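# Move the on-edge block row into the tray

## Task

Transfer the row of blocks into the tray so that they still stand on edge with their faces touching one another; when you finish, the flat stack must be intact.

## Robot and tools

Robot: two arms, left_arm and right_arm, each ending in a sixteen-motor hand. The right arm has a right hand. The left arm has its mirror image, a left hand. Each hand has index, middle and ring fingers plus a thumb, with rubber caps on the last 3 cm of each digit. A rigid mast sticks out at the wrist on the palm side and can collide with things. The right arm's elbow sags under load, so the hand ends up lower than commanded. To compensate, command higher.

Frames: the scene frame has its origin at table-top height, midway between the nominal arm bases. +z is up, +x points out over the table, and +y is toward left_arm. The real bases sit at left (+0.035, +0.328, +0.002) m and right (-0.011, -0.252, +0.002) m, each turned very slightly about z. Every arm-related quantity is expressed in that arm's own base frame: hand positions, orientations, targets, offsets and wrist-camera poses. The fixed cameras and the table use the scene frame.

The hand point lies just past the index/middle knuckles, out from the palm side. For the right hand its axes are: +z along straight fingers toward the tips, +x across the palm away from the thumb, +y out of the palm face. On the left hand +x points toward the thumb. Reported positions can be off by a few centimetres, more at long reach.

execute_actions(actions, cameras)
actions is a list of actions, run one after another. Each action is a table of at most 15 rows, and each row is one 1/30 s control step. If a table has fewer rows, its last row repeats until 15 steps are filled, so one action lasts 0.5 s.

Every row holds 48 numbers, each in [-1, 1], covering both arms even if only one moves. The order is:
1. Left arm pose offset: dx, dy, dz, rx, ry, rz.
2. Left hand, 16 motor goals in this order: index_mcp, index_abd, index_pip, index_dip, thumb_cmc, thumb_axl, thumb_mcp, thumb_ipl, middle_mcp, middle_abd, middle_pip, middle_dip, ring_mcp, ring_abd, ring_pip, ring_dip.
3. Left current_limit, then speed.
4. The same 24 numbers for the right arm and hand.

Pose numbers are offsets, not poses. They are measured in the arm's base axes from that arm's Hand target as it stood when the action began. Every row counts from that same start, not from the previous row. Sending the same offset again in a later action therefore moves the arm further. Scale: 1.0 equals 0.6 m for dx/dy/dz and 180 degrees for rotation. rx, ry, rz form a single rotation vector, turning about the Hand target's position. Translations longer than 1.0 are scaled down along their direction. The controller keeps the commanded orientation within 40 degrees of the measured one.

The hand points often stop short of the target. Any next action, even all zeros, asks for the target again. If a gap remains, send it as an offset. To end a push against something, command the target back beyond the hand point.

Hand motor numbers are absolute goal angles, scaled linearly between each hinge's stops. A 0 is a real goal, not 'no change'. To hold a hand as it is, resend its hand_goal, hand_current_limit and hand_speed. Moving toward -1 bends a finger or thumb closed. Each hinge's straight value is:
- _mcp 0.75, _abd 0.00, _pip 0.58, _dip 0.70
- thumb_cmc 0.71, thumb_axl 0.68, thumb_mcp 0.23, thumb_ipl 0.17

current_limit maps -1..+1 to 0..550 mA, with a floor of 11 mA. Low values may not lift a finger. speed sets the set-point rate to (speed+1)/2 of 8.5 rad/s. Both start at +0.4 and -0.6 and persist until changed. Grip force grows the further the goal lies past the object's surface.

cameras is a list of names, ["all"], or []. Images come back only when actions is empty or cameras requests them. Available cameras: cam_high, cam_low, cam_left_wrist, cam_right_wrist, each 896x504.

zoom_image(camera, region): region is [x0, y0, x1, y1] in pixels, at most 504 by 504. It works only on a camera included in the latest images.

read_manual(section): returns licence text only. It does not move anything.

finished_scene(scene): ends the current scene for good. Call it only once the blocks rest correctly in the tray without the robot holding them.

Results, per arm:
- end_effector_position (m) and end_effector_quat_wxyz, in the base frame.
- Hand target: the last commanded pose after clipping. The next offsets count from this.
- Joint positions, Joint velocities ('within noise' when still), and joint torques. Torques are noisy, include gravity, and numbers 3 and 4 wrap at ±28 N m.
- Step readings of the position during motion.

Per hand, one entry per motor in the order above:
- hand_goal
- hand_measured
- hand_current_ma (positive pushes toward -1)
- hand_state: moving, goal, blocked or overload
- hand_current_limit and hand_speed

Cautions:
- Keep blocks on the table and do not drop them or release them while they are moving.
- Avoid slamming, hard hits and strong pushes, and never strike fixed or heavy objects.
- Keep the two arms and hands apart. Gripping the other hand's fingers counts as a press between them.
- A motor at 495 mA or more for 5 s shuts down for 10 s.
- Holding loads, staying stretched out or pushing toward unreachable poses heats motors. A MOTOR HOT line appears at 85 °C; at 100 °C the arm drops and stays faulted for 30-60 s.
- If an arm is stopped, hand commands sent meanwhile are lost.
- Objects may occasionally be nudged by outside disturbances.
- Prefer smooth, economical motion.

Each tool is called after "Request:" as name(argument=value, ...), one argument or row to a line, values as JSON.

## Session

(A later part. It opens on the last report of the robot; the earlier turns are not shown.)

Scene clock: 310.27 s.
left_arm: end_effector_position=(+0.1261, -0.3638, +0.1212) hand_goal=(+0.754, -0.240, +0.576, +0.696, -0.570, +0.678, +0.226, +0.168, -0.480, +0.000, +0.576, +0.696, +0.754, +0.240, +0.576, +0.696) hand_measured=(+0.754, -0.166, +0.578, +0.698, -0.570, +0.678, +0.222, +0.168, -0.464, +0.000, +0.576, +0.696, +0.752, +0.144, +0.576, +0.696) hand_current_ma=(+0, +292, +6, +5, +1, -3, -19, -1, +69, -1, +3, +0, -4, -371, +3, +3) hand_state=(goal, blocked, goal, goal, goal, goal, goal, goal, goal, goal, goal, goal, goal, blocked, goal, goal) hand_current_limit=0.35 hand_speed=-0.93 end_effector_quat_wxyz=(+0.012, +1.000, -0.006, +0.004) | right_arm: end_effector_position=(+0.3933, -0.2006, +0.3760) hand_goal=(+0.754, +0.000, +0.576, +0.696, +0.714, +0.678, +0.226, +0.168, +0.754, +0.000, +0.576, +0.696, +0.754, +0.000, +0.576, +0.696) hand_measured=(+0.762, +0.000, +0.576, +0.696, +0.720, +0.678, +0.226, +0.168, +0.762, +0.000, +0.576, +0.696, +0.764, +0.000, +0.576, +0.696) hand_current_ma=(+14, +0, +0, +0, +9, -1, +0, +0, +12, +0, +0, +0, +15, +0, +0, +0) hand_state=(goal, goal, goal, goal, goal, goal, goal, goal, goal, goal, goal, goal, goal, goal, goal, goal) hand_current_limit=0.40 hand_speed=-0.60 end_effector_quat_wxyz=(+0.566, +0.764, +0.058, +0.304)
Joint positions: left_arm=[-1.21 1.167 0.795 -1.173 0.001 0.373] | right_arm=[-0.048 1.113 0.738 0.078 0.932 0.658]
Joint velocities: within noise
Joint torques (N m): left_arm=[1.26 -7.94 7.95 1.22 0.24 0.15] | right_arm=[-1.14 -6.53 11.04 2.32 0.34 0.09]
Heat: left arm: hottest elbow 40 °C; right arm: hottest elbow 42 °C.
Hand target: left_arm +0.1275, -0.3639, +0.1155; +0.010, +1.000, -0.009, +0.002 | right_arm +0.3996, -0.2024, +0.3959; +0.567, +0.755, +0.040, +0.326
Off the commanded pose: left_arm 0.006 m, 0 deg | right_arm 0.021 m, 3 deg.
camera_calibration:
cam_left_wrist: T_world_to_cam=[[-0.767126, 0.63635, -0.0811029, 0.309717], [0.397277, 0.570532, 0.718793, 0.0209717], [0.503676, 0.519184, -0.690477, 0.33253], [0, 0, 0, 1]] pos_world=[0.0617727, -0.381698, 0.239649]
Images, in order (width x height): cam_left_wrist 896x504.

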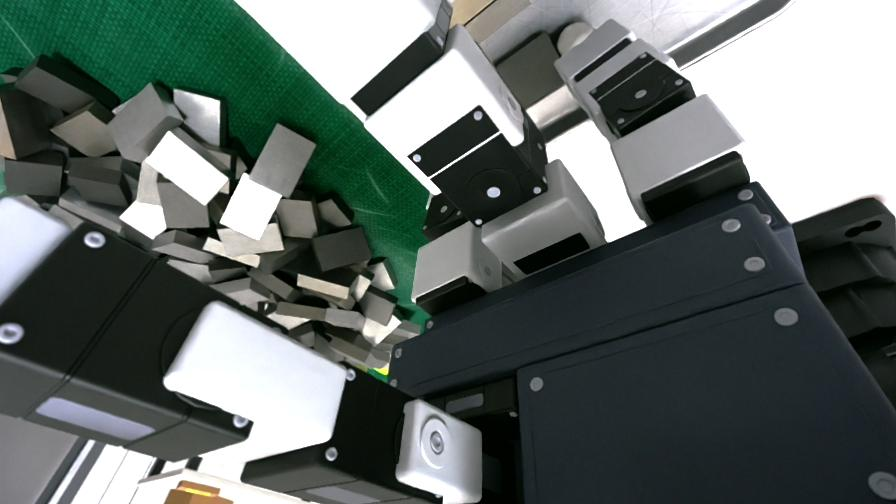

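Request:
execute_actions(
  actions=[
    [[0,0,-0.009,0,0,0,0.754,-0.24,0.576,0.696,-0.57,0.678,0.226,0.168,-0.48,0,0.576,0.696,0.754,0.24,0.576,0.696,0.35,-0.93,0,0,0,0,0,0,0.754,0,0.576,0.696,0.714,0.678,0.226,0.168,0.754,0,0.576,0.696,0.754,0,0.576,0.696,0.4,-0.6]],
    [[0,0,-0.003,0,0,0,0.754,-0.15,0.576,0.696,-0.57,0.678,0.226,0.168,-0.48,0,0.576,0.696,0.754,0.13,0.576,0.696,0.3,-0.95,0,0,0,0,0,0,0.754,0,0.576,0.696,0.714,0.678,0.226,0.168,0.754,0,0.576,0.696,0.754,0,0.576,0.696,0.4,-0.6]],
    [[0,0,0,0,0,0,0.754,-0.12,0.576,0.696,-0.57,0.678,0.226,0.168,-0.48,0,0.576,0.696,0.754,0.11,0.576,0.696,0.3,-0.95,0,0,0,0,0,0,0.754,0,0.576,0.696,0.714,0.678,0.226,0.168,0.754,0,0.576,0.696,0.754,0,0.576,0.696,0.4,-0.6]],
  ],
  cameras=["cam_left_wrist"],
)

Request:
zoom_image(
  camera="cam_left_wrist",
  region=[460, 0, 620, 140],
)

Scene clock: 312.20 s.
left_arm: end_effector_position=(+0.1264, -0.3665, +0.1216) hand_goal=(+0.754, -0.120, +0.576, +0.696, -0.570, +0.678, +0.226, +0.168, -0.480, +0.000, +0.576, +0.696, +0.754, +0.110, +0.576, +0.696) hand_measured=(+0.754, -0.122, +0.578, +0.698, -0.570, +0.678, +0.222, +0.168, -0.464, +0.000, +0.576, +0.696, +0.770, +0.134, +0.586, +0.702) hand_current_ma=(+0, -9, +6, +5, +1, -3, -19, -1, +69, -1, +3, +0, +66, +88, +40, +23) hand_state=(goal, goal, goal, goal, goal, goal, goal, goal, goal, goal, goal, goal, goal, blocked, goal, goal) hand_current_limit=0.30 hand_speed=-0.95 end_effector_quat_wxyz=(+0.018, +1.000, -0.008, +0.005) | right_arm: end_effector_position=(+0.3933, -0.2006, +0.3760) hand_goal=(+0.754, +0.000, +0.576, +0.696, +0.714, +0.678, +0.226, +0.168, +0.754, +0.000, +0.576, +0.696, +0.754, +0.000, +0.576, +0.696) hand_measured=(+0.762, +0.000, +0.576, +0.696, +0.720, +0.678, +0.226, +0.168, +0.762, +0.000, +0.576, +0.696, +0.764, +0.000, +0.576, +0.696) hand_current_ma=(+14, +0, +0, +0, +9, -1, +0, +0, +12, +0, +0, +0, +15, +0, +0, +0) hand_state=(goal, goal, goal, goal, goal, goal, goal, goal, goal, goal, goal, goal, goal, goal, goal, goal) hand_current_limit=0.40 hand_speed=-0.60 end_effector_quat_wxyz=(+0.566, +0.764, +0.058, +0.304)
Joint positions: left_arm=[-1.21 1.167 0.792 -1.159 0.003 0.376] | right_arm=[-0.048 1.113 0.738 0.078 0.932 0.658]
Joint torques (N m): left_arm=[1.32 -7.65 7.1 1.46 0.12 0.14] | right_arm=[-1.08 -6.48 11.07 2.3 0.33 0.09]
Heat: left arm: hottest elbow 39 °C; right arm: hottest elbow 42 °C.
Hand target: left_arm +0.1275, -0.3638, +0.1082; +0.010, +1.000, -0.009, +0.002 | right_arm +0.3996, -0.2024, +0.3959; +0.567, +0.755, +0.040, +0.326
Off the commanded pose: left_arm 0.014 m, 1 deg | right_arm 0.021 m, 3 deg.
Step readings (end_effector_position of left_arm | right_arm):
0: (+0.1261, -0.3638, +0.1212) | (+0.3933, -0.2006, +0.3760)
1: (+0.1261, -0.3638, +0.1212) | (+0.3933, -0.2006, +0.3760)
2: (+0.1261, -0.3639, +0.1211) | (+0.3933, -0.2006, +0.3760)
4: (+0.1260, -0.3644, +0.1210) | (+0.3933, -0.2006, +0.3760)
8: (+0.1263, -0.3653, +0.1213) | (+0.3933, -0.2006, +0.3760)
15: (+0.1263, -0.3657, +0.1215) | (+0.3933, -0.2006, +0.3760)
16: (+0.1263, -0.3657, +0.1215) | (+0.3933, -0.2006, +0.3760)
17: (+0.1263, -0.3656, +0.1213) | (+0.3933, -0.2006, +0.3760)
19: (+0.1264, -0.3657, +0.1213) | (+0.3933, -0.2006, +0.3760)
23: (+0.1264, -0.3661, +0.1214) | (+0.3933, -0.2006, +0.3760)
30: (+0.1263, -0.3663, +0.1215) | (+0.3933, -0.2006, +0.3760)
31: (+0.1263, -0.3663, +0.1215) | (+0.3933, -0.2006, +0.3760)
32: (+0.1263, -0.3663, +0.1215) | (+0.3933, -0.2006, +0.3760)
34: (+0.1263, -0.3664, +0.1215) | (+0.3933, -0.2006, +0.3760)
38: (+0.1264, -0.3665, +0.1216) | (+0.3933, -0.2006, +0.3760)
45: (+0.1264, -0.3665, +0.1216) | (+0.3933, -0.2006, +0.3760)
camera_calibration:
cam_left_wrist: T_world_to_cam=[[-0.765243, 0.637369, -0.0903579, 0.312904], [0.397486, 0.57824, 0.712491, 0.0256519], [0.506368, 0.509313, -0.695839, 0.330732], [0, 0, 0, 1]] pos_world=[0.0617788, -0.382714, 0.240133]
Images, in order (width x height): cam_left_wrist 896x504.

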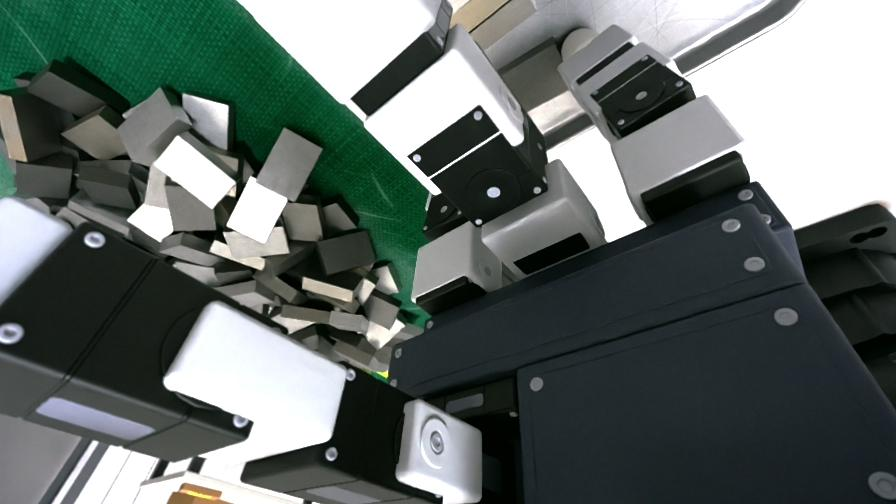

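Scaled by 3.150.

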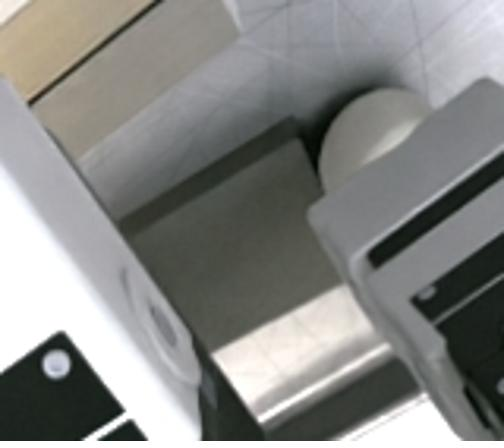

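Request:
execute_actions(
  actions=[
    [[0,-0.005,0.028,0,0,0,0.754,-0.11,0.576,0.696,-0.57,0.678,0.226,0.168,-0.48,0,0.576,0.696,0.754,0.1,0.576,0.696,0.3,-0.93,0,0,0,0,0,0,0.754,0,0.576,0.696,0.714,0.678,0.226,0.168,0.754,0,0.576,0.696,0.754,0,0.576,0.696,0.4,-0.6]],
    [[0,-0.008,-0.014,0.0,0,0,0.754,-0.12,0.576,0.696,-0.57,0.678,0.226,0.168,-0.48,0,0.576,0.696,0.754,0.11,0.576,0.696,0.3,-0.93,0,0,0,0,0,0,0.754,0,0.576,0.696,0.714,0.678,0.226,0.168,0.754,0,0.576,0.696,0.754,0,0.576,0.696,0.4,-0.6]],
  ],
  cameras=["cam_left_wrist"],
)

Request:
zoom_image(
  camera="cam_left_wrist",
  region=[460, 0, 620, 140],
)

Scene clock: 313.90 s.
left_arm: end_effector_position=(+0.1257, -0.3636, +0.1201) hand_goal=(+0.754, -0.120, +0.576, +0.696, -0.570, +0.678, +0.226, +0.168, -0.480, +0.000, +0.576, +0.696, +0.754, +0.110, +0.576, +0.696) hand_measured=(+0.754, -0.116, +0.578, +0.698, -0.570, +0.678, +0.222, +0.168, -0.464, +0.000, +0.576, +0.696, +0.754, +0.138, +0.576, +0.698) hand_current_ma=(+0, +13, +6, +5, +1, -3, -19, -1, +69, -1, +3, +0, +1, +99, -1, +4) hand_state=(goal, goal, goal, goal, goal, goal, goal, goal, goal, goal, goal, goal, goal, blocked, goal, goal) hand_current_limit=0.30 hand_speed=-0.93 end_effector_quat_wxyz=(+0.011, +1.000, -0.008, +0.004) | right_arm: end_effector_position=(+0.3933, -0.2006, +0.3760) hand_goal=(+0.754, +0.000, +0.576, +0.696, +0.714, +0.678, +0.226, +0.168, +0.754, +0.000, +0.576, +0.696, +0.754, +0.000, +0.576, +0.696) hand_measured=(+0.762, +0.000, +0.576, +0.696, +0.720, +0.678, +0.226, +0.168, +0.762, +0.000, +0.576, +0.696, +0.764, +0.000, +0.576, +0.696) hand_current_ma=(+14, +0, +0, +0, +9, -1, +0, +0, +12, +0, +0, +0, +15, +0, +0, +0) hand_state=(goal, goal, goal, goal, goal, goal, goal, goal, goal, goal, goal, goal, goal, goal, goal, goal) hand_current_limit=0.40 hand_speed=-0.60 end_effector_quat_wxyz=(+0.566, +0.764, +0.058, +0.304)
Joint positions: left_arm=[-1.21 1.168 0.792 -1.171 0.001 0.376] | right_arm=[-0.048 1.113 0.738 0.078 0.932 0.658]
Joint torques (N m): left_arm=[0.91 -6.83 9.52 1.14 0.21 0.05] | right_arm=[-0.97 -6.48 11.07 2.32 0.33 0.09]
Heat: left arm: hottest elbow 39 °C; right arm: hottest elbow 42 °C.
Hand target: left_arm +0.1275, -0.3716, +0.1166; +0.010, +1.000, -0.009, +0.002 | right_arm +0.3996, -0.2024, +0.3959; +0.567, +0.755, +0.040, +0.326
Off the commanded pose: left_arm 0.009 m, 0 deg | right_arm 0.021 m, 3 deg.
Step readings (end_effector_position of left_arm | right_arm):
0: (+0.1264, -0.3665, +0.1216) | (+0.3933, -0.2006, +0.3760)
1: (+0.1264, -0.3665, +0.1216) | (+0.3933, -0.2006, +0.3760)
2: (+0.1264, -0.3665, +0.1216) | (+0.3933, -0.2006, +0.3760)
4: (+0.1261, -0.3659, +0.1213) | (+0.3933, -0.2006, +0.3760)
8: (+0.1258, -0.3639, +0.1205) | (+0.3933, -0.2006, +0.3760)
15: (+0.1256, -0.3629, +0.1201) | (+0.3933, -0.2006, +0.3760)
16: (+0.1256, -0.3629, +0.1201) | (+0.3933, -0.2006, +0.3760)
17: (+0.1256, -0.3629, +0.1201) | (+0.3933, -0.2006, +0.3760)
19: (+0.1256, -0.3629, +0.1201) | (+0.3933, -0.2006, +0.3760)
23: (+0.1257, -0.3632, +0.1201) | (+0.3933, -0.2006, +0.3760)
30: (+0.1257, -0.3636, +0.1201) | (+0.3933, -0.2006, +0.3760)
camera_calibration:
cam_left_wrist: T_world_to_cam=[[-0.765432, 0.638503, -0.0801705, 0.309635], [0.399265, 0.568911, 0.718977, 0.0208926], [0.504679, 0.518319, -0.690395, 0.331473], [0, 0, 0, 1]] pos_world=[0.0613757, -0.381398, 0.23865]
Images, in order (width x height): cam_left_wrist 896x504.

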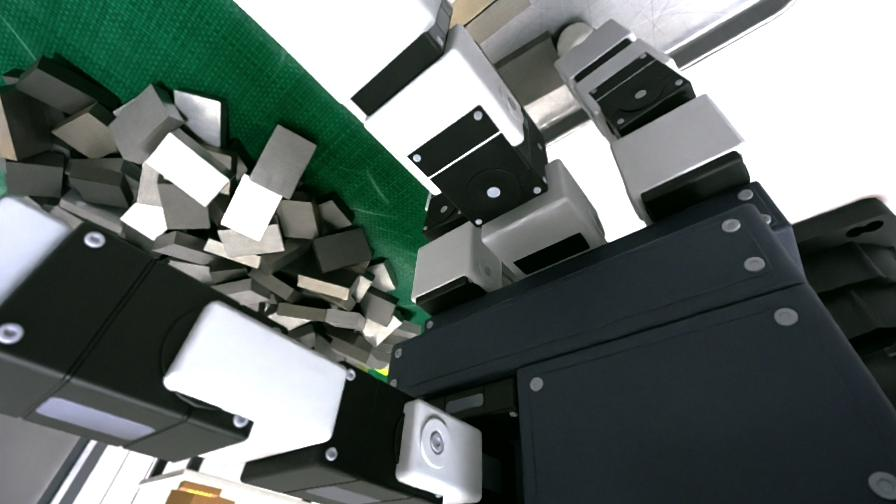

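Scaled by 3.150.

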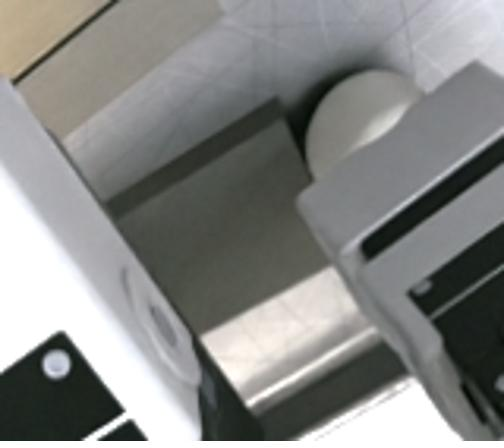

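Request:
execute_actions(
  actions=[
    [[0,-0.022,0.035,0,0,0,0.754,-0.1,0.576,0.696,-0.57,0.678,0.226,0.168,-0.48,0,0.576,0.696,0.754,0.09,0.576,0.696,0.3,-0.93,0,0,0,0,0,0,0.754,0,0.576,0.696,0.714,0.678,0.226,0.168,0.754,0,0.576,0.696,0.754,0,0.576,0.696,0.4,-0.6]],
    [[0,0.016,-0.036,0,0,0,0.754,-0.12,0.576,0.696,-0.57,0.678,0.226,0.168,-0.48,0,0.576,0.696,0.754,0.11,0.576,0.696,0.3,-0.93,0,0,0,0,0,0,0.754,0,0.576,0.696,0.714,0.678,0.226,0.168,0.754,0,0.576,0.696,0.754,0,0.576,0.696,0.4,-0.6]],
  ],
  cameras=["cam_left_wrist"],
)

Request:
zoom_image(
  camera="cam_left_wrist",
  region=[460, 0, 620, 140],
)

Scene clock: 315.30 s.
left_arm: end_effector_position=(+0.1272, -0.3769, +0.1248) hand_goal=(+0.754, -0.120, +0.576, +0.696, -0.570, +0.678, +0.226, +0.168, -0.480, +0.000, +0.576, +0.696, +0.754, +0.110, +0.576, +0.696) hand_measured=(+0.754, -0.116, +0.578, +0.698, -0.570, +0.678, +0.222, +0.168, -0.464, +0.000, +0.576, +0.696, +0.754, +0.106, +0.576, +0.698) hand_current_ma=(+0, +14, +6, +5, +1, -3, -19, -1, +69, -1, +3, +0, +1, -16, +0, +4) hand_state=(goal, goal, goal, goal, goal, goal, goal, goal, goal, goal, goal, goal, goal, goal, goal, goal) hand_current_limit=0.30 hand_speed=-0.93 end_effector_quat_wxyz=(+0.016, +1.000, -0.012, +0.005) | right_arm: end_effector_position=(+0.3933, -0.2006, +0.3760) hand_goal=(+0.754, +0.000, +0.576, +0.696, +0.714, +0.678, +0.226, +0.168, +0.754, +0.000, +0.576, +0.696, +0.754, +0.000, +0.576, +0.696) hand_measured=(+0.762, +0.000, +0.576, +0.696, +0.720, +0.678, +0.226, +0.168, +0.762, +0.000, +0.576, +0.696, +0.764, +0.000, +0.576, +0.696) hand_current_ma=(+14, +0, +0, +0, +9, -1, +0, +0, +12, +0, +0, +0, +15, +0, +0, +0) hand_state=(goal, goal, goal, goal, goal, goal, goal, goal, goal, goal, goal, goal, goal, goal, goal, goal) hand_current_limit=0.40 hand_speed=-0.60 end_effector_quat_wxyz=(+0.566, +0.764, +0.058, +0.304)
Joint positions: left_arm=[-1.219 1.195 0.825 -1.167 0.001 0.375] | right_arm=[-0.048 1.113 0.738 0.078 0.932 0.658]
Joint torques (N m): left_arm=[1.14 -8.41 7.62 1.03 0.19 0] | right_arm=[-1.03 -6.48 11.06 2.28 0.33 0.09]
Heat: left arm: hottest elbow 39 °C; right arm: hottest elbow 42 °C.
Hand target: left_arm +0.1276, -0.3752, +0.1162; +0.010, +1.000, -0.009, +0.002 | right_arm +0.3996, -0.2024, +0.3959; +0.567, +0.755, +0.040, +0.326
Off the commanded pose: left_arm 0.009 m, 1 deg | right_arm 0.021 m, 3 deg.
Step readings (end_effector_position of left_arm | right_arm):
0: (+0.1257, -0.3636, +0.1201) | (+0.3933, -0.2006, +0.3760)
1: (+0.1257, -0.3636, +0.1201) | (+0.3933, -0.2006, +0.3760)
2: (+0.1258, -0.3640, +0.1206) | (+0.3933, -0.2006, +0.3760)
4: (+0.1262, -0.3647, +0.1206) | (+0.3933, -0.2006, +0.3760)
8: (+0.1250, -0.3669, +0.1196) | (+0.3933, -0.2006, +0.3760)
15: (+0.1239, -0.3680, +0.1212) | (+0.3933, -0.2006, +0.3760)
16: (+0.1239, -0.3680, +0.1213) | (+0.3933, -0.2006, +0.3760)
17: (+0.1240, -0.3681, +0.1213) | (+0.3933, -0.2006, +0.3760)
19: (+0.1247, -0.3702, +0.1221) | (+0.3933, -0.2006, +0.3760)
23: (+0.1265, -0.3751, +0.1240) | (+0.3933, -0.2006, +0.3760)
30: (+0.1272, -0.3768, +0.1248) | (+0.3933, -0.2006, +0.3760)
camera_calibration:
cam_left_wrist: T_world_to_cam=[[-0.760309, 0.643597, -0.0878222, 0.321868], [0.401404, 0.571825, 0.715465, 0.0257755], [0.51069, 0.508723, -0.693107, 0.336765], [0, 0, 0, 1]] pos_world=[0.0623902, -0.393212, 0.24324]
Images, in order (width x height): cam_left_wrist 896x504.

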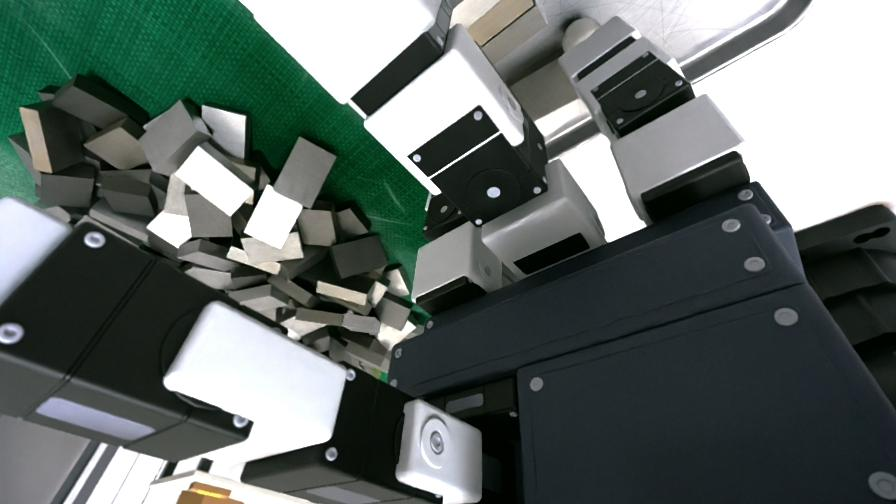

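Scaled by 3.150.

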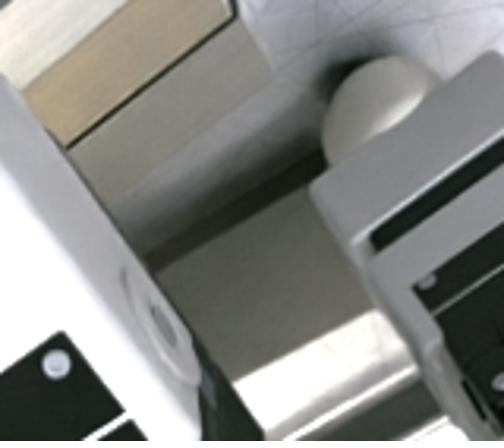

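Request:
execute_actions(
  actions=[
    [[0,0.012,-0.004,0,0,0,0.754,-0.12,0.576,0.696,-0.57,0.678,0.226,0.168,-0.48,0,0.576,0.696,0.754,0.11,0.576,0.696,0.3,-0.93,0,0,0,0,0,0,0.754,0,0.576,0.696,0.714,0.678,0.226,0.168,0.754,0,0.576,0.696,0.754,0,0.576,0.696,0.4,-0.6]],
  ],
)

Scene clock: 316.20 s.
left_arm: end_effector_position=(+0.1267, -0.3738, +0.1213) hand_goal=(+0.754, -0.120, +0.576, +0.696, -0.570, +0.678, +0.226, +0.168, -0.480, +0.000, +0.576, +0.696, +0.754, +0.110, +0.576, +0.696) hand_measured=(+0.754, -0.116, +0.578, +0.698, -0.570, +0.678, +0.222, +0.168, -0.464, +0.000, +0.576, +0.696, +0.752, +0.118, +0.574, +0.696) hand_current_ma=(+0, +13, +6, +5, +1, -3, -19, -1, +69, -1, +3, +0, -10, +25, -3, +0) hand_state=(goal, goal, goal, goal, goal, goal, goal, goal, goal, goal, goal, goal, goal, goal, goal, goal) hand_current_limit=0.30 hand_speed=-0.93 end_effector_quat_wxyz=(+0.014, +1.000, -0.011, +0.004) | right_arm: end_effector_position=(+0.3933, -0.2006, +0.3760) hand_goal=(+0.754, +0.000, +0.576, +0.696, +0.714, +0.678, +0.226, +0.168, +0.754, +0.000, +0.576, +0.696, +0.754, +0.000, +0.576, +0.696) hand_measured=(+0.762, +0.000, +0.576, +0.696, +0.720, +0.678, +0.226, +0.168, +0.762, +0.000, +0.576, +0.696, +0.764, +0.000, +0.576, +0.696) hand_current_ma=(+14, +0, +0, +0, +9, -1, +0, +0, +12, +0, +0, +0, +15, +0, +0, +0) hand_state=(goal, goal, goal, goal, goal, goal, goal, goal, goal, goal, goal, goal, goal, goal, goal, goal) hand_current_limit=0.40 hand_speed=-0.60 end_effector_quat_wxyz=(+0.566, +0.764, +0.058, +0.304)
Joint positions: left_arm=[-1.217 1.193 0.813 -1.162 0.002 0.375] | right_arm=[-0.048 1.113 0.738 0.078 0.932 0.658]
Joint torques (N m): left_arm=[1.14 -9.58 6.99 1.06 0.15 0.08] | right_arm=[-1.03 -6.48 11.07 2.29 0.33 0.09]
Heat: left arm: hottest elbow 39 °C; right arm: hottest elbow 42 °C.
Hand target: left_arm +0.1276, -0.3681, +0.1137; +0.010, +1.000, -0.009, +0.003 | right_arm +0.3996, -0.2024, +0.3959; +0.567, +0.755, +0.040, +0.326
Off the commanded pose: left_arm 0.010 m, 1 deg | right_arm 0.021 m, 3 deg.
Step readings (end_effector_position of left_arm | right_arm):
0: (+0.1272, -0.3770, +0.1248) | (+0.3933, -0.2006, +0.3760)
1: (+0.1272, -0.3769, +0.1247) | (+0.3933, -0.2006, +0.3760)
2: (+0.1271, -0.3768, +0.1244) | (+0.3933, -0.2006, +0.3760)
4: (+0.1266, -0.3754, +0.1222) | (+0.3933, -0.2006, +0.3760)
8: (+0.1264, -0.3739, +0.1210) | (+0.3933, -0.2006, +0.3760)
15: (+0.1267, -0.3738, +0.1213) | (+0.3933, -0.2006, +0.3760)

Request:
execute_actions(
  actions=[
    [[0,0.006,0.001,0,0,0,0.754,-0.12,0.576,0.696,-0.57,0.678,0.226,0.168,-0.48,0,0.576,0.696,0.754,0.11,0.576,0.696,0.3,-0.93,0,0,0,0,0,0,0.754,0,0.576,0.696,0.714,0.678,0.226,0.168,0.754,0,0.576,0.696,0.754,0,0.576,0.696,0.4,-0.6]],
  ],
  cameras=["cam_left_wrist"],
)

Request:
zoom_image(
  camera="cam_left_wrist",
  region=[460, 0, 620, 140],
)

Scene clock: 317.07 s.
left_arm: end_effector_position=(+0.1269, -0.3707, +0.1212) hand_goal=(+0.754, -0.120, +0.576, +0.696, -0.570, +0.678, +0.226, +0.168, -0.480, +0.000, +0.576, +0.696, +0.754, +0.110, +0.576, +0.696) hand_measured=(+0.754, -0.116, +0.578, +0.698, -0.570, +0.678, +0.222, +0.168, -0.464, +0.000, +0.576, +0.696, +0.742, +0.118, +0.570, +0.694) hand_current_ma=(+0, +13, +6, +5, +1, -3, -19, -1, +69, -1, +3, +0, -47, +25, -23, -11) hand_state=(goal, goal, goal, goal, goal, goal, goal, goal, goal, goal, goal, goal, goal, goal, goal, goal) hand_current_limit=0.30 hand_speed=-0.93 end_effector_quat_wxyz=(+0.015, +1.000, -0.009, +0.004) | right_arm: end_effector_position=(+0.3933, -0.2006, +0.3760) hand_goal=(+0.754, +0.000, +0.576, +0.696, +0.714, +0.678, +0.226, +0.168, +0.754, +0.000, +0.576, +0.696, +0.754, +0.000, +0.576, +0.696) hand_measured=(+0.762, +0.000, +0.576, +0.696, +0.720, +0.678, +0.226, +0.168, +0.762, +0.000, +0.576, +0.696, +0.764, +0.000, +0.576, +0.696) hand_current_ma=(+14, +0, +0, +0, +9, -1, +0, +0, +12, +0, +0, +0, +15, +0, +0, +0) hand_state=(goal, goal, goal, goal, goal, goal, goal, goal, goal, goal, goal, goal, goal, goal, goal, goal) hand_current_limit=0.40 hand_speed=-0.60 end_effector_quat_wxyz=(+0.566, +0.764, +0.058, +0.304)
Joint positions: left_arm=[-1.213 1.183 0.805 -1.162 0.003 0.375] | right_arm=[-0.048 1.113 0.738 0.078 0.932 0.658]
Joint torques (N m): left_arm=[1.44 -9 7.09 0.81 0.12 0.12] | right_arm=[-1.08 -6.48 11.04 2.3 0.33 0.09]
Heat: left arm: hottest elbow 39 °C; right arm: hottest elbow 42 °C.
Hand target: left_arm +0.1275, -0.3644, +0.1142; +0.010, +1.000, -0.009, +0.002 | right_arm +0.3996, -0.2024, +0.3959; +0.567, +0.755, +0.040, +0.326
Off the commanded pose: left_arm 0.009 m, 1 deg | right_arm 0.021 m, 3 deg.
Step readings (end_effector_position of left_arm | right_arm):
0: (+0.1267, -0.3738, +0.1213) | (+0.3933, -0.2006, +0.3760)
1: (+0.1266, -0.3737, +0.1211) | (+0.3933, -0.2006, +0.3760)
2: (+0.1266, -0.3735, +0.1211) | (+0.3933, -0.2006, +0.3760)
4: (+0.1268, -0.3727, +0.1212) | (+0.3933, -0.2006, +0.3760)
8: (+0.1270, -0.3709, +0.1214) | (+0.3933, -0.2006, +0.3760)
15: (+0.1269, -0.3707, +0.1212) | (+0.3933, -0.2006, +0.3760)
camera_calibration:
cam_left_wrist: T_world_to_cam=[[-0.764167, 0.639388, -0.0850406, 0.315908], [0.400202, 0.573386, 0.71489, 0.0257285], [0.505853, 0.512262, -0.694047, 0.333361], [0, 0, 0, 1]] pos_world=[0.0624788, -0.387508, 0.23984]
Images, in order (width x height): cam_left_wrist 896x504.

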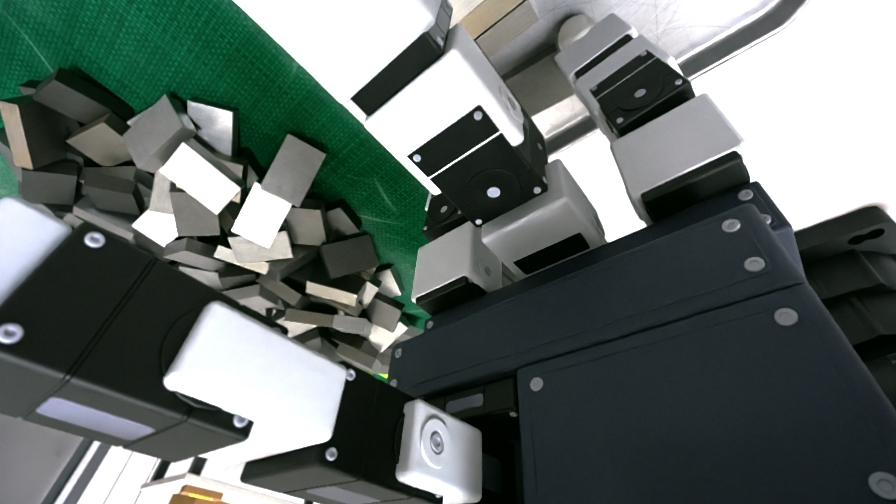

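Scaled by 3.150.

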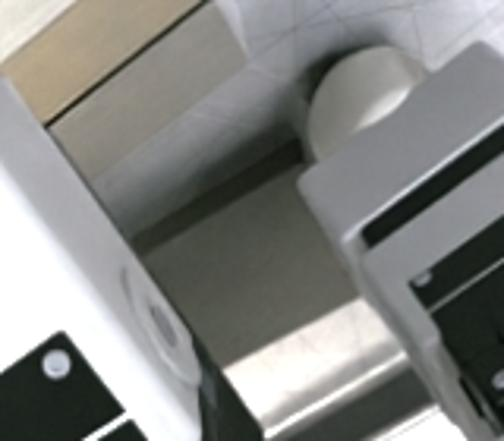

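Request:
execute_actions(
  actions=[
    [[0,-0.002,0.002,0,0,0,0.754,-0.2,0.576,0.696,-0.57,0.678,0.226,0.168,-0.48,0,0.576,0.696,0.754,0.19,0.576,0.696,0.4,-0.92,0,0,0,0,0,0,0.754,0,0.576,0.696,0.714,0.678,0.226,0.168,0.754,0,0.576,0.696,0.754,0,0.576,0.696,0.4,-0.6]],
    [[0,-0.002,0.003,0,0,0,0.754,-0.25,0.576,0.696,-0.57,0.678,0.226,0.168,-0.48,0,0.576,0.696,0.754,0.23,0.576,0.696,0.4,-0.92,0,0,0,0,0,0,0.754,0,0.576,0.696,0.714,0.678,0.226,0.168,0.754,0,0.576,0.696,0.754,0,0.576,0.696,0.4,-0.6]],
    [[0.0046,-0.012,0.0345,-0.016,-0.0046,0,0.754,-0.25,0.576,0.696,-0.57,0.678,0.226,0.168,-0.48,0,0.576,0.696,0.754,0.23,0.576,0.696,0.4,-0.92,0,0,0,0,0,0,0.754,0,0.576,0.696,0.714,0.678,0.226,0.168,0.754,0,0.576,0.696,0.754,0,0.576,0.696,0.4,-0.6]],
    [[0.001,-0.002,0.02,-0.003,-0.0005,0,0.754,-0.25,0.576,0.696,-0.57,0.678,0.226,0.168,-0.48,0,0.576,0.696,0.754,0.23,0.576,0.696,0.4,-0.92,0,0,0,0,0,0,0.754,0,0.576,0.696,0.714,0.678,0.226,0.168,0.754,0,0.576,0.696,0.754,0,0.576,0.696,0.4,-0.6]],
    [[0,-0.002,0.025,-0.002,0,0,0.754,-0.25,0.576,0.696,-0.57,0.678,0.226,0.168,-0.48,0,0.576,0.696,0.754,0.23,0.576,0.696,0.4,-0.92,0,0,0,0,0,0,0.754,0,0.576,0.696,0.714,0.678,0.226,0.168,0.754,0,0.576,0.696,0.754,0,0.576,0.696,0.4,-0.6]],
    [[0,0,0.03,0,0,0,0.754,-0.25,0.576,0.696,-0.57,0.678,0.226,0.168,-0.48,0,0.576,0.696,0.754,0.23,0.576,0.696,0.4,-0.92,0,0,0,0,0,0,0.754,0,0.576,0.696,0.714,0.678,0.226,0.168,0.754,0,0.576,0.696,0.754,0,0.576,0.696,0.4,-0.6]],
  ],
  cameras=["cam_left_wrist"],
)

Request:
zoom_image(
  camera="cam_left_wrist",
  region=[460, 0, 620, 140],
)

Scene clock: 320.70 s.
left_arm: end_effector_position=(+0.1234, -0.3618, +0.1564) hand_goal=(+0.754, -0.250, +0.576, +0.696, -0.570, +0.678, +0.226, +0.168, -0.480, +0.000, +0.576, +0.696, +0.754, +0.230, +0.576, +0.696) hand_measured=(+0.756, -0.166, +0.578, +0.698, -0.570, +0.678, +0.222, +0.168, -0.464, +0.000, +0.576, +0.696, +0.748, +0.140, +0.572, +0.694) hand_current_ma=(+6, +330, +4, +5, +1, -3, -19, -1, +69, -1, +3, +0, -22, -357, -15, -11) hand_state=(goal, blocked, goal, goal, goal, goal, goal, goal, goal, goal, goal, goal, goal, blocked, goal, goal) hand_current_limit=0.40 hand_speed=-0.92 end_effector_quat_wxyz=(+0.019, +1.000, -0.008, +0.003) | right_arm: end_effector_position=(+0.3933, -0.2006, +0.3760) hand_goal=(+0.754, +0.000, +0.576, +0.696, +0.714, +0.678, +0.226, +0.168, +0.754, +0.000, +0.576, +0.696, +0.754, +0.000, +0.576, +0.696) hand_measured=(+0.762, +0.000, +0.576, +0.696, +0.720, +0.678, +0.226, +0.168, +0.762, +0.000, +0.576, +0.696, +0.764, +0.000, +0.576, +0.696) hand_current_ma=(+14, +0, +0, +0, +9, -1, +0, +0, +12, +0, +0, +0, +15, +0, +0, +0) hand_state=(goal, goal, goal, goal, goal, goal, goal, goal, goal, goal, goal, goal, goal, goal, goal, goal) hand_current_limit=0.40 hand_speed=-0.60 end_effector_quat_wxyz=(+0.566, +0.764, +0.058, +0.304)
Joint positions: left_arm=[-1.211 1.117 0.851 -1.267 0.009 0.375] | right_arm=[-0.048 1.113 0.738 0.078 0.932 0.658]
Joint torques (N m): left_arm=[1.26 -8.82 12.88 0.32 0.24 0.14] | right_arm=[-1.03 -6.48 11.07 2.3 0.33 0.08]
Heat: left arm: hottest elbow 39 °C; right arm: hottest elbow 42 °C.
Hand target: left_arm +0.1310, -0.3764, +0.1830; +0.043, +0.999, -0.009, +0.011 | right_arm +0.3996, -0.2024, +0.3959; +0.567, +0.755, +0.040, +0.326
Off the commanded pose: left_arm 0.031 m, 3 deg | right_arm 0.021 m, 3 deg.
Step readings (end_effector_position of left_arm | right_arm):
0: (+0.1269, -0.3707, +0.1212) | (+0.3933, -0.2006, +0.3760)
1: (+0.1269, -0.3707, +0.1212) | (+0.3933, -0.2006, +0.3760)
2: (+0.1268, -0.3707, +0.1212) | (+0.3933, -0.2006, +0.3760)
4: (+0.1266, -0.3708, +0.1213) | (+0.3933, -0.2006, +0.3760)
8: (+0.1265, -0.3708, +0.1213) | (+0.3933, -0.2006, +0.3760)
15: (+0.1265, -0.3708, +0.1213) | (+0.3933, -0.2006, +0.3760)
16: (+0.1265, -0.3708, +0.1213) | (+0.3933, -0.2006, +0.3760)
17: (+0.1265, -0.3708, +0.1213) | (+0.3933, -0.2006, +0.3760)
19: (+0.1265, -0.3708, +0.1213) | (+0.3933, -0.2006, +0.3760)
23: (+0.1265, -0.3708, +0.1213) | (+0.3933, -0.2006, +0.3760)
30: (+0.1265, -0.3708, +0.1213) | (+0.3933, -0.2006, +0.3760)
31: (+0.1265, -0.3708, +0.1213) | (+0.3933, -0.2006, +0.3760)
32: (+0.1265, -0.3708, +0.1214) | (+0.3933, -0.2006, +0.3760)
34: (+0.1265, -0.3709, +0.1224) | (+0.3933, -0.2006, +0.3760)
38: (+0.1267, -0.3709, +0.1269) | (+0.3933, -0.2006, +0.3760)
45: (+0.1268, -0.3708, +0.1296) | (+0.3933, -0.2006, +0.3760)
46: (+0.1268, -0.3708, +0.1296) | (+0.3933, -0.2006, +0.3760)
47: (+0.1268, -0.3708, +0.1295) | (+0.3933, -0.2006, +0.3760)
49: (+0.1266, -0.3701, +0.1300) | (+0.3933, -0.2006, +0.3760)
53: (+0.1262, -0.3681, +0.1322) | (+0.3933, -0.2006, +0.3760)
60: (+0.1259, -0.3673, +0.1330) | (+0.3933, -0.2006, +0.3760)
61: (+0.1259, -0.3672, +0.1330) | (+0.3933, -0.2006, +0.3760)
62: (+0.1256, -0.3667, +0.1330) | (+0.3933, -0.2006, +0.3760)
64: (+0.1246, -0.3644, +0.1330) | (+0.3933, -0.2006, +0.3760)
68: (+0.1231, -0.3607, +0.1350) | (+0.3933, -0.2006, +0.3760)
75: (+0.1228, -0.3599, +0.1363) | (+0.3933, -0.2006, +0.3760)
76: (+0.1228, -0.3598, +0.1364) | (+0.3933, -0.2006, +0.3760)
77: (+0.1226, -0.3594, +0.1369) | (+0.3933, -0.2006, +0.3760)
79: (+0.1222, -0.3584, +0.1395) | (+0.3933, -0.2006, +0.3760)
83: (+0.1229, -0.3602, +0.1499) | (+0.3933, -0.2006, +0.3760)
90: (+0.1236, -0.3622, +0.1566) | (+0.3933, -0.2006, +0.3760)
camera_calibration:
cam_left_wrist: T_world_to_cam=[[-0.76575, 0.63706, -0.0882107, 0.310389], [0.401075, 0.580244, 0.708841, 0.000122123], [0.502758, 0.507416, -0.699831, 0.354562], [0, 0, 0, 1]] pos_world=[0.0593722, -0.377718, 0.275427]
Images, in order (width x height): cam_left_wrist 896x504.

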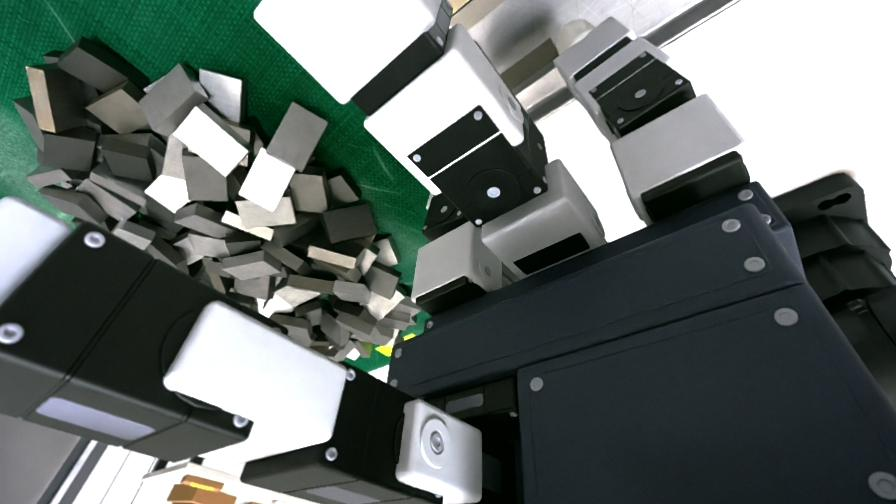

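Scaled by 3.150.

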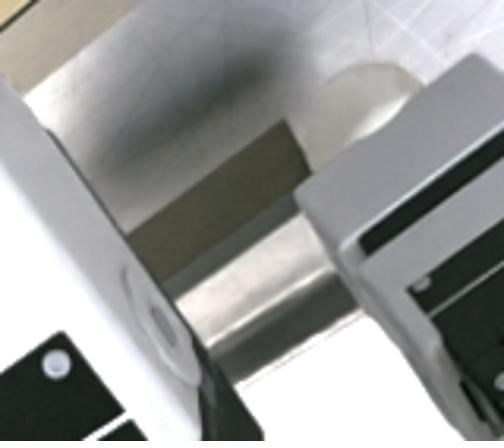

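Request:
execute_actions(
  actions=[
    [[0.0015,0.0365,0.0185,-0.05,0,0,0.754,-0.25,0.576,0.696,-0.57,0.678,0.226,0.168,-0.48,0,0.576,0.696,0.754,0.23,0.576,0.696,0.4,-0.92,0,0,0,0,0,0,0.754,0,0.576,0.696,0.714,0.678,0.226,0.168,0.754,0,0.576,0.696,0.754,0,0.576,0.696,0.4,-0.6]],
    [[0.0015,0.0372,0.013,-0.0545,0,0,0.754,-0.25,0.576,0.696,-0.57,0.678,0.226,0.168,-0.48,0,0.576,0.696,0.754,0.23,0.576,0.696,0.4,-0.92,0,0,0,0,0,0,0.754,0,0.576,0.696,0.714,0.678,0.226,0.168,0.754,0,0.576,0.696,0.754,0,0.576,0.696,0.4,-0.6]],
    [[0.001,0.0388,0.0067,-0.05,0,0,0.754,-0.25,0.576,0.696,-0.57,0.678,0.226,0.168,-0.48,0,0.576,0.696,0.754,0.23,0.576,0.696,0.4,-0.92,0,0,0,0,0,0,0.754,0,0.576,0.696,0.714,0.678,0.226,0.168,0.754,0,0.576,0.696,0.754,0,0.576,0.696,0.4,-0.6]],
    [[-0.002,0.056,-0.02,-0.05,0,0,0.754,-0.25,0.576,0.696,-0.57,0.678,0.226,0.168,-0.48,0,0.576,0.696,0.754,0.23,0.576,0.696,0.4,-0.92,0,0,0,0,0,0,0.754,0,0.576,0.696,0.714,0.678,0.226,0.168,0.754,0,0.576,0.696,0.754,0,0.576,0.696,0.4,-0.6]],
  ],
  cameras=["cam_left_wrist"],
)

Request:
zoom_image(
  camera="cam_left_wrist",
  region=[460, 0, 620, 140],
)

Scene clock: 324.20 s.
left_arm: end_effector_position=(+0.1314, -0.2763, +0.1959) hand_goal=(+0.754, -0.250, +0.576, +0.696, -0.570, +0.678, +0.226, +0.168, -0.480, +0.000, +0.576, +0.696, +0.754, +0.230, +0.576, +0.696) hand_measured=(+0.766, -0.244, +0.580, +0.698, -0.570, +0.678, +0.222, +0.168, -0.464, +0.000, +0.576, +0.696, +0.762, +0.224, +0.578, +0.696) hand_current_ma=(+46, +17, +13, +5, +1, -3, -19, -1, +69, -1, +3, +0, +36, -18, +11, +0) hand_state=(goal, goal, goal, goal, goal, goal, goal, goal, goal, goal, goal, goal, goal, goal, goal, goal) hand_current_limit=0.40 hand_speed=-0.92 end_effector_quat_wxyz=(+0.353, +0.935, -0.001, +0.008) | right_arm: end_effector_position=(+0.3933, -0.2006, +0.3760) hand_goal=(+0.754, +0.000, +0.576, +0.696, +0.714, +0.678, +0.226, +0.168, +0.754, +0.000, +0.576, +0.696, +0.754, +0.000, +0.576, +0.696) hand_measured=(+0.762, +0.000, +0.576, +0.696, +0.720, +0.678, +0.226, +0.168, +0.762, +0.000, +0.576, +0.696, +0.764, +0.000, +0.576, +0.696) hand_current_ma=(+14, +0, +0, +0, +9, -1, +0, +0, +12, +0, +0, +0, +15, +0, +0, +0) hand_state=(goal, goal, goal, goal, goal, goal, goal, goal, goal, goal, goal, goal, goal, goal, goal, goal) hand_current_limit=0.40 hand_speed=-0.60 end_effector_quat_wxyz=(+0.566, +0.764, +0.058, +0.304)
Joint positions: left_arm=[-0.738 0.521 0.403 -0.906 0.5 0.692] | right_arm=[-0.048 1.113 0.738 0.078 0.932 0.658]
Joint torques (N m): left_arm=[1.61 -2.14 9.03 2.33 0.83 0.17] | right_arm=[-0.97 -6.48 11.07 2.29 0.34 0.08]
Heat: left arm: hottest elbow 39 °C; right arm: hottest elbow 42 °C.
Hand target: left_arm +0.1322, -0.2753, +0.1940; +0.356, +0.934, -0.005, +0.013 | right_arm +0.3996, -0.2024, +0.3959; +0.567, +0.755, +0.040, +0.326
Off the commanded pose: left_arm 0.002 m, 1 deg | right_arm 0.021 m, 3 deg.
Step readings (end_effector_position of left_arm | right_arm):
0: (+0.1234, -0.3618, +0.1564) | (+0.3933, -0.2006, +0.3760)
1: (+0.1233, -0.3618, +0.1567) | (+0.3933, -0.2006, +0.3760)
2: (+0.1235, -0.3625, +0.1587) | (+0.3933, -0.2006, +0.3760)
4: (+0.1244, -0.3636, +0.1677) | (+0.3933, -0.2006, +0.3760)
8: (+0.1302, -0.3572, +0.1924) | (+0.3933, -0.2006, +0.3760)
15: (+0.1306, -0.3540, +0.1989) | (+0.3933, -0.2006, +0.3760)
16: (+0.1299, -0.3536, +0.1974) | (+0.3933, -0.2006, +0.3760)
17: (+0.1296, -0.3537, +0.1965) | (+0.3933, -0.2006, +0.3760)
19: (+0.1278, -0.3493, +0.1934) | (+0.3933, -0.2006, +0.3760)
23: (+0.1297, -0.3323, +0.1929) | (+0.3933, -0.2006, +0.3760)
30: (+0.1317, -0.3314, +0.2011) | (+0.3933, -0.2006, +0.3760)
31: (+0.1312, -0.3316, +0.2011) | (+0.3933, -0.2006, +0.3760)
32: (+0.1307, -0.3318, +0.2015) | (+0.3933, -0.2006, +0.3760)
34: (+0.1290, -0.3272, +0.2007) | (+0.3933, -0.2006, +0.3760)
38: (+0.1308, -0.3105, +0.1991) | (+0.3933, -0.2006, +0.3760)
45: (+0.1324, -0.3082, +0.2036) | (+0.3933, -0.2006, +0.3760)
46: (+0.1319, -0.3082, +0.2033) | (+0.3933, -0.2006, +0.3760)
47: (+0.1310, -0.3081, +0.2039) | (+0.3933, -0.2006, +0.3760)
49: (+0.1292, -0.3017, +0.2010) | (+0.3933, -0.2006, +0.3760)
53: (+0.1302, -0.2820, +0.1905) | (+0.3933, -0.2006, +0.3760)
60: (+0.1329, -0.2762, +0.1948) | (+0.3933, -0.2006, +0.3760)
camera_calibration:
cam_left_wrist: T_world_to_cam=[[-0.770004, 0.428791, -0.472475, 0.28386], [0.389897, 0.902385, 0.183527, 0.1127], [0.505049, -0.0428997, -0.862024, 0.214156], [0, 0, 0, 1]] pos_world=[0.0664727, -0.214228, 0.298041]
Images, in order (width x height): cam_left_wrist 896x504.

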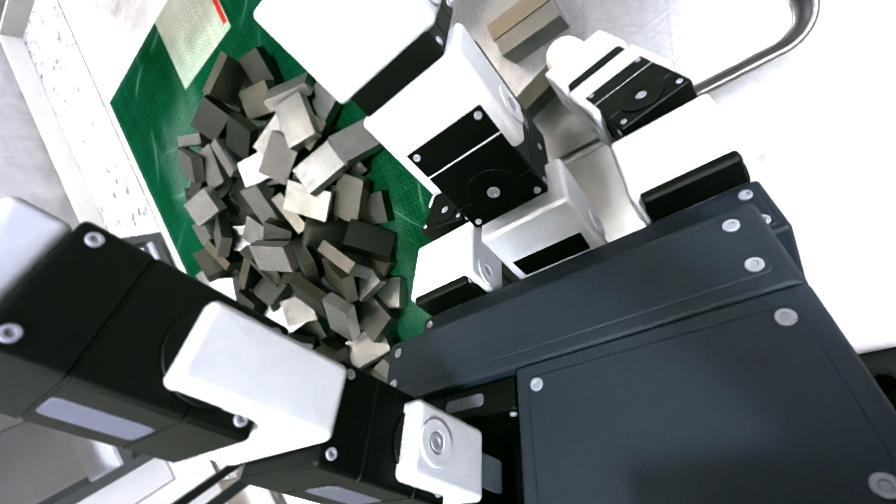

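Scaled by 3.150.

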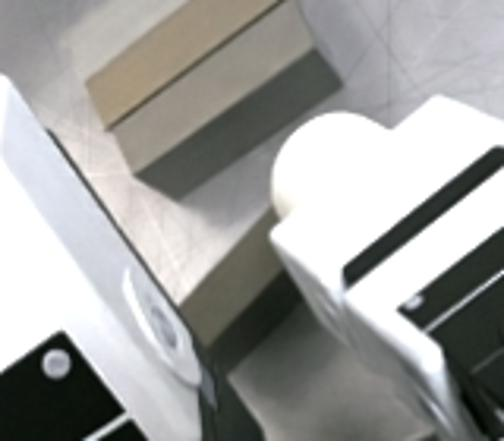

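Request:
execute_actions(
  actions=[
    [[0,-0.01,0.06,0,0,0,0.754,-0.11,0.576,0.696,-0.57,0.678,0.226,0.168,-0.48,0,0.576,0.696,0.754,0.1,0.576,0.696,0.3,-0.9,0,0,0,0,0,0,0.754,0,0.576,0.696,0.714,0.678,0.226,0.168,0.754,0,0.576,0.696,0.754,0,0.576,0.696,0.4,-0.6]],
    [[0,-0.01,0.02,0.0,0,0,0.754,-0.05,0.576,0.696,-0.57,0.678,0.226,0.168,-0.48,0,0.576,0.696,0.754,0.05,0.576,0.696,0.3,-0.9,0,0,0,0,0,0,0.754,0,0.576,0.696,0.714,0.678,0.226,0.168,0.754,0,0.576,0.696,0.754,0,0.576,0.696,0.4,-0.6]],
  ],
  cameras=["cam_left_wrist","cam_low"],
)

Request:
zoom_image(
  camera="cam_left_wrist",
  region=[460, 0, 620, 140],
)

Request:
zoom_image(
  camera="cam_low",
  region=[395, 225, 465, 285],
)

Scene clock: 325.77 s.
left_arm: end_effector_position=(+0.1269, -0.2802, +0.2156) hand_goal=(+0.754, -0.050, +0.576, +0.696, -0.570, +0.678, +0.226, +0.168, -0.480, +0.000, +0.576, +0.696, +0.754, +0.050, +0.576, +0.696) hand_measured=(+0.766, -0.054, +0.580, +0.698, -0.570, +0.678, +0.222, +0.168, -0.464, +0.000, +0.576, +0.696, +0.762, +0.054, +0.578, +0.696) hand_current_ma=(+46, -10, +13, +5, +1, -3, -19, -1, +69, -1, +3, +0, +36, +10, +11, +0) hand_state=(goal, goal, goal, goal, goal, goal, goal, goal, goal, goal, goal, goal, goal, goal, goal, goal) hand_current_limit=0.30 hand_speed=-0.90 end_effector_quat_wxyz=(+0.345, +0.939, -0.003, +0.003) | right_arm: end_effector_position=(+0.3933, -0.2006, +0.3760) hand_goal=(+0.754, +0.000, +0.576, +0.696, +0.714, +0.678, +0.226, +0.168, +0.754, +0.000, +0.576, +0.696, +0.754, +0.000, +0.576, +0.696) hand_measured=(+0.762, +0.000, +0.576, +0.696, +0.720, +0.678, +0.226, +0.168, +0.762, +0.000, +0.576, +0.696, +0.764, +0.000, +0.576, +0.696) hand_current_ma=(+14, +0, +0, +0, +9, -1, +0, +0, +12, +0, +0, +0, +15, +0, +0, +0) hand_state=(goal, goal, goal, goal, goal, goal, goal, goal, goal, goal, goal, goal, goal, goal, goal, goal) hand_current_limit=0.40 hand_speed=-0.60 end_effector_quat_wxyz=(+0.566, +0.764, +0.058, +0.304)
Joint positions: left_arm=[-0.776 0.521 0.464 -0.974 0.478 0.668] | right_arm=[-0.048 1.113 0.738 0.078 0.932 0.658]
Joint torques (N m): left_arm=[0.26 -1.08 14.09 1.37 0.59 -0.12] | right_arm=[-1.03 -6.48 11.06 2.29 0.33 0.09]
Heat: left arm: hottest elbow 39 °C; right arm: hottest elbow 42 °C.
Hand target: left_arm +0.1322, -0.2873, +0.2420; +0.356, +0.934, -0.005, +0.013 | right_arm +0.3996, -0.2024, +0.3959; +0.567, +0.755, +0.040, +0.326
Off the commanded pose: left_arm 0.028 m, 2 deg | right_arm 0.021 m, 3 deg.
Step readings (end_effector_position of left_arm | right_arm):
0: (+0.1314, -0.2763, +0.1960) | (+0.3933, -0.2006, +0.3760)
1: (+0.1314, -0.2763, +0.1960) | (+0.3933, -0.2006, +0.3760)
2: (+0.1313, -0.2762, +0.1958) | (+0.3933, -0.2006, +0.3760)
4: (+0.1300, -0.2749, +0.1932) | (+0.3933, -0.2006, +0.3760)
8: (+0.1265, -0.2735, +0.1913) | (+0.3933, -0.2006, +0.3760)
15: (+0.1270, -0.2753, +0.2002) | (+0.3933, -0.2006, +0.3760)
16: (+0.1272, -0.2753, +0.2007) | (+0.3933, -0.2006, +0.3760)
17: (+0.1270, -0.2754, +0.2009) | (+0.3933, -0.2006, +0.3760)
19: (+0.1267, -0.2760, +0.2028) | (+0.3933, -0.2006, +0.3760)
23: (+0.1258, -0.2789, +0.2110) | (+0.3933, -0.2006, +0.3760)
30: (+0.1267, -0.2802, +0.2157) | (+0.3933, -0.2006, +0.3760)
camera_calibration:
cam_left_wrist: T_world_to_cam=[[-0.770097, 0.443213, -0.458818, 0.292398], [0.398507, 0.895863, 0.196525, 0.108731], [0.49814, -0.0314989, -0.866524, 0.238254], [0, 0, 0, 1]] pos_world=[0.0631608, -0.219498, 0.319242]
Images, in order (width x height): cam_low 896x504, cam_left_wrist 896x504.

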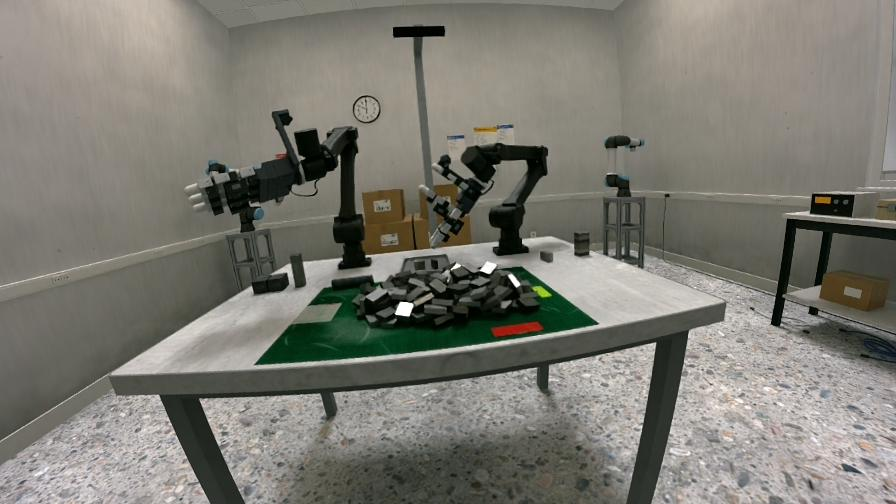

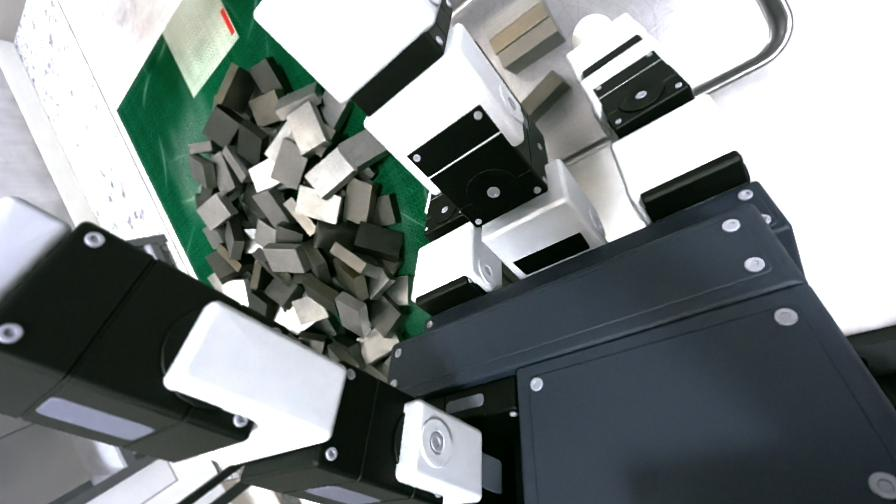

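Scaled by 3.150.

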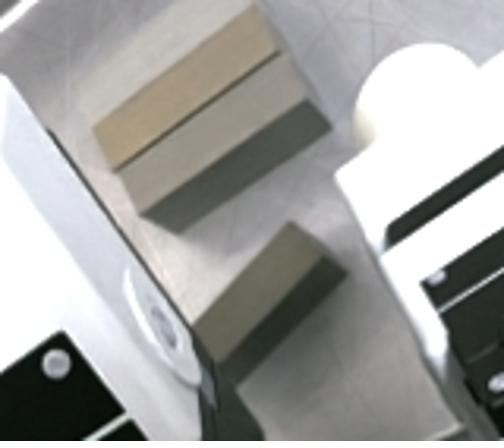

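Scaled by 7.200.

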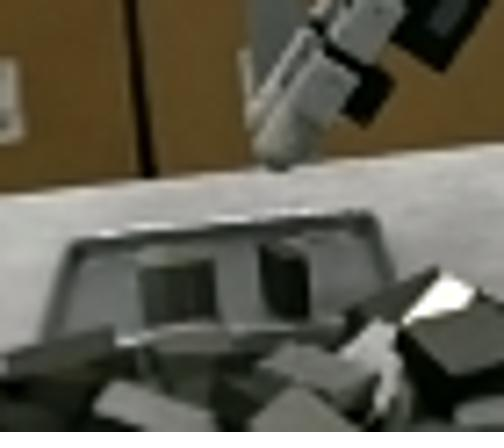

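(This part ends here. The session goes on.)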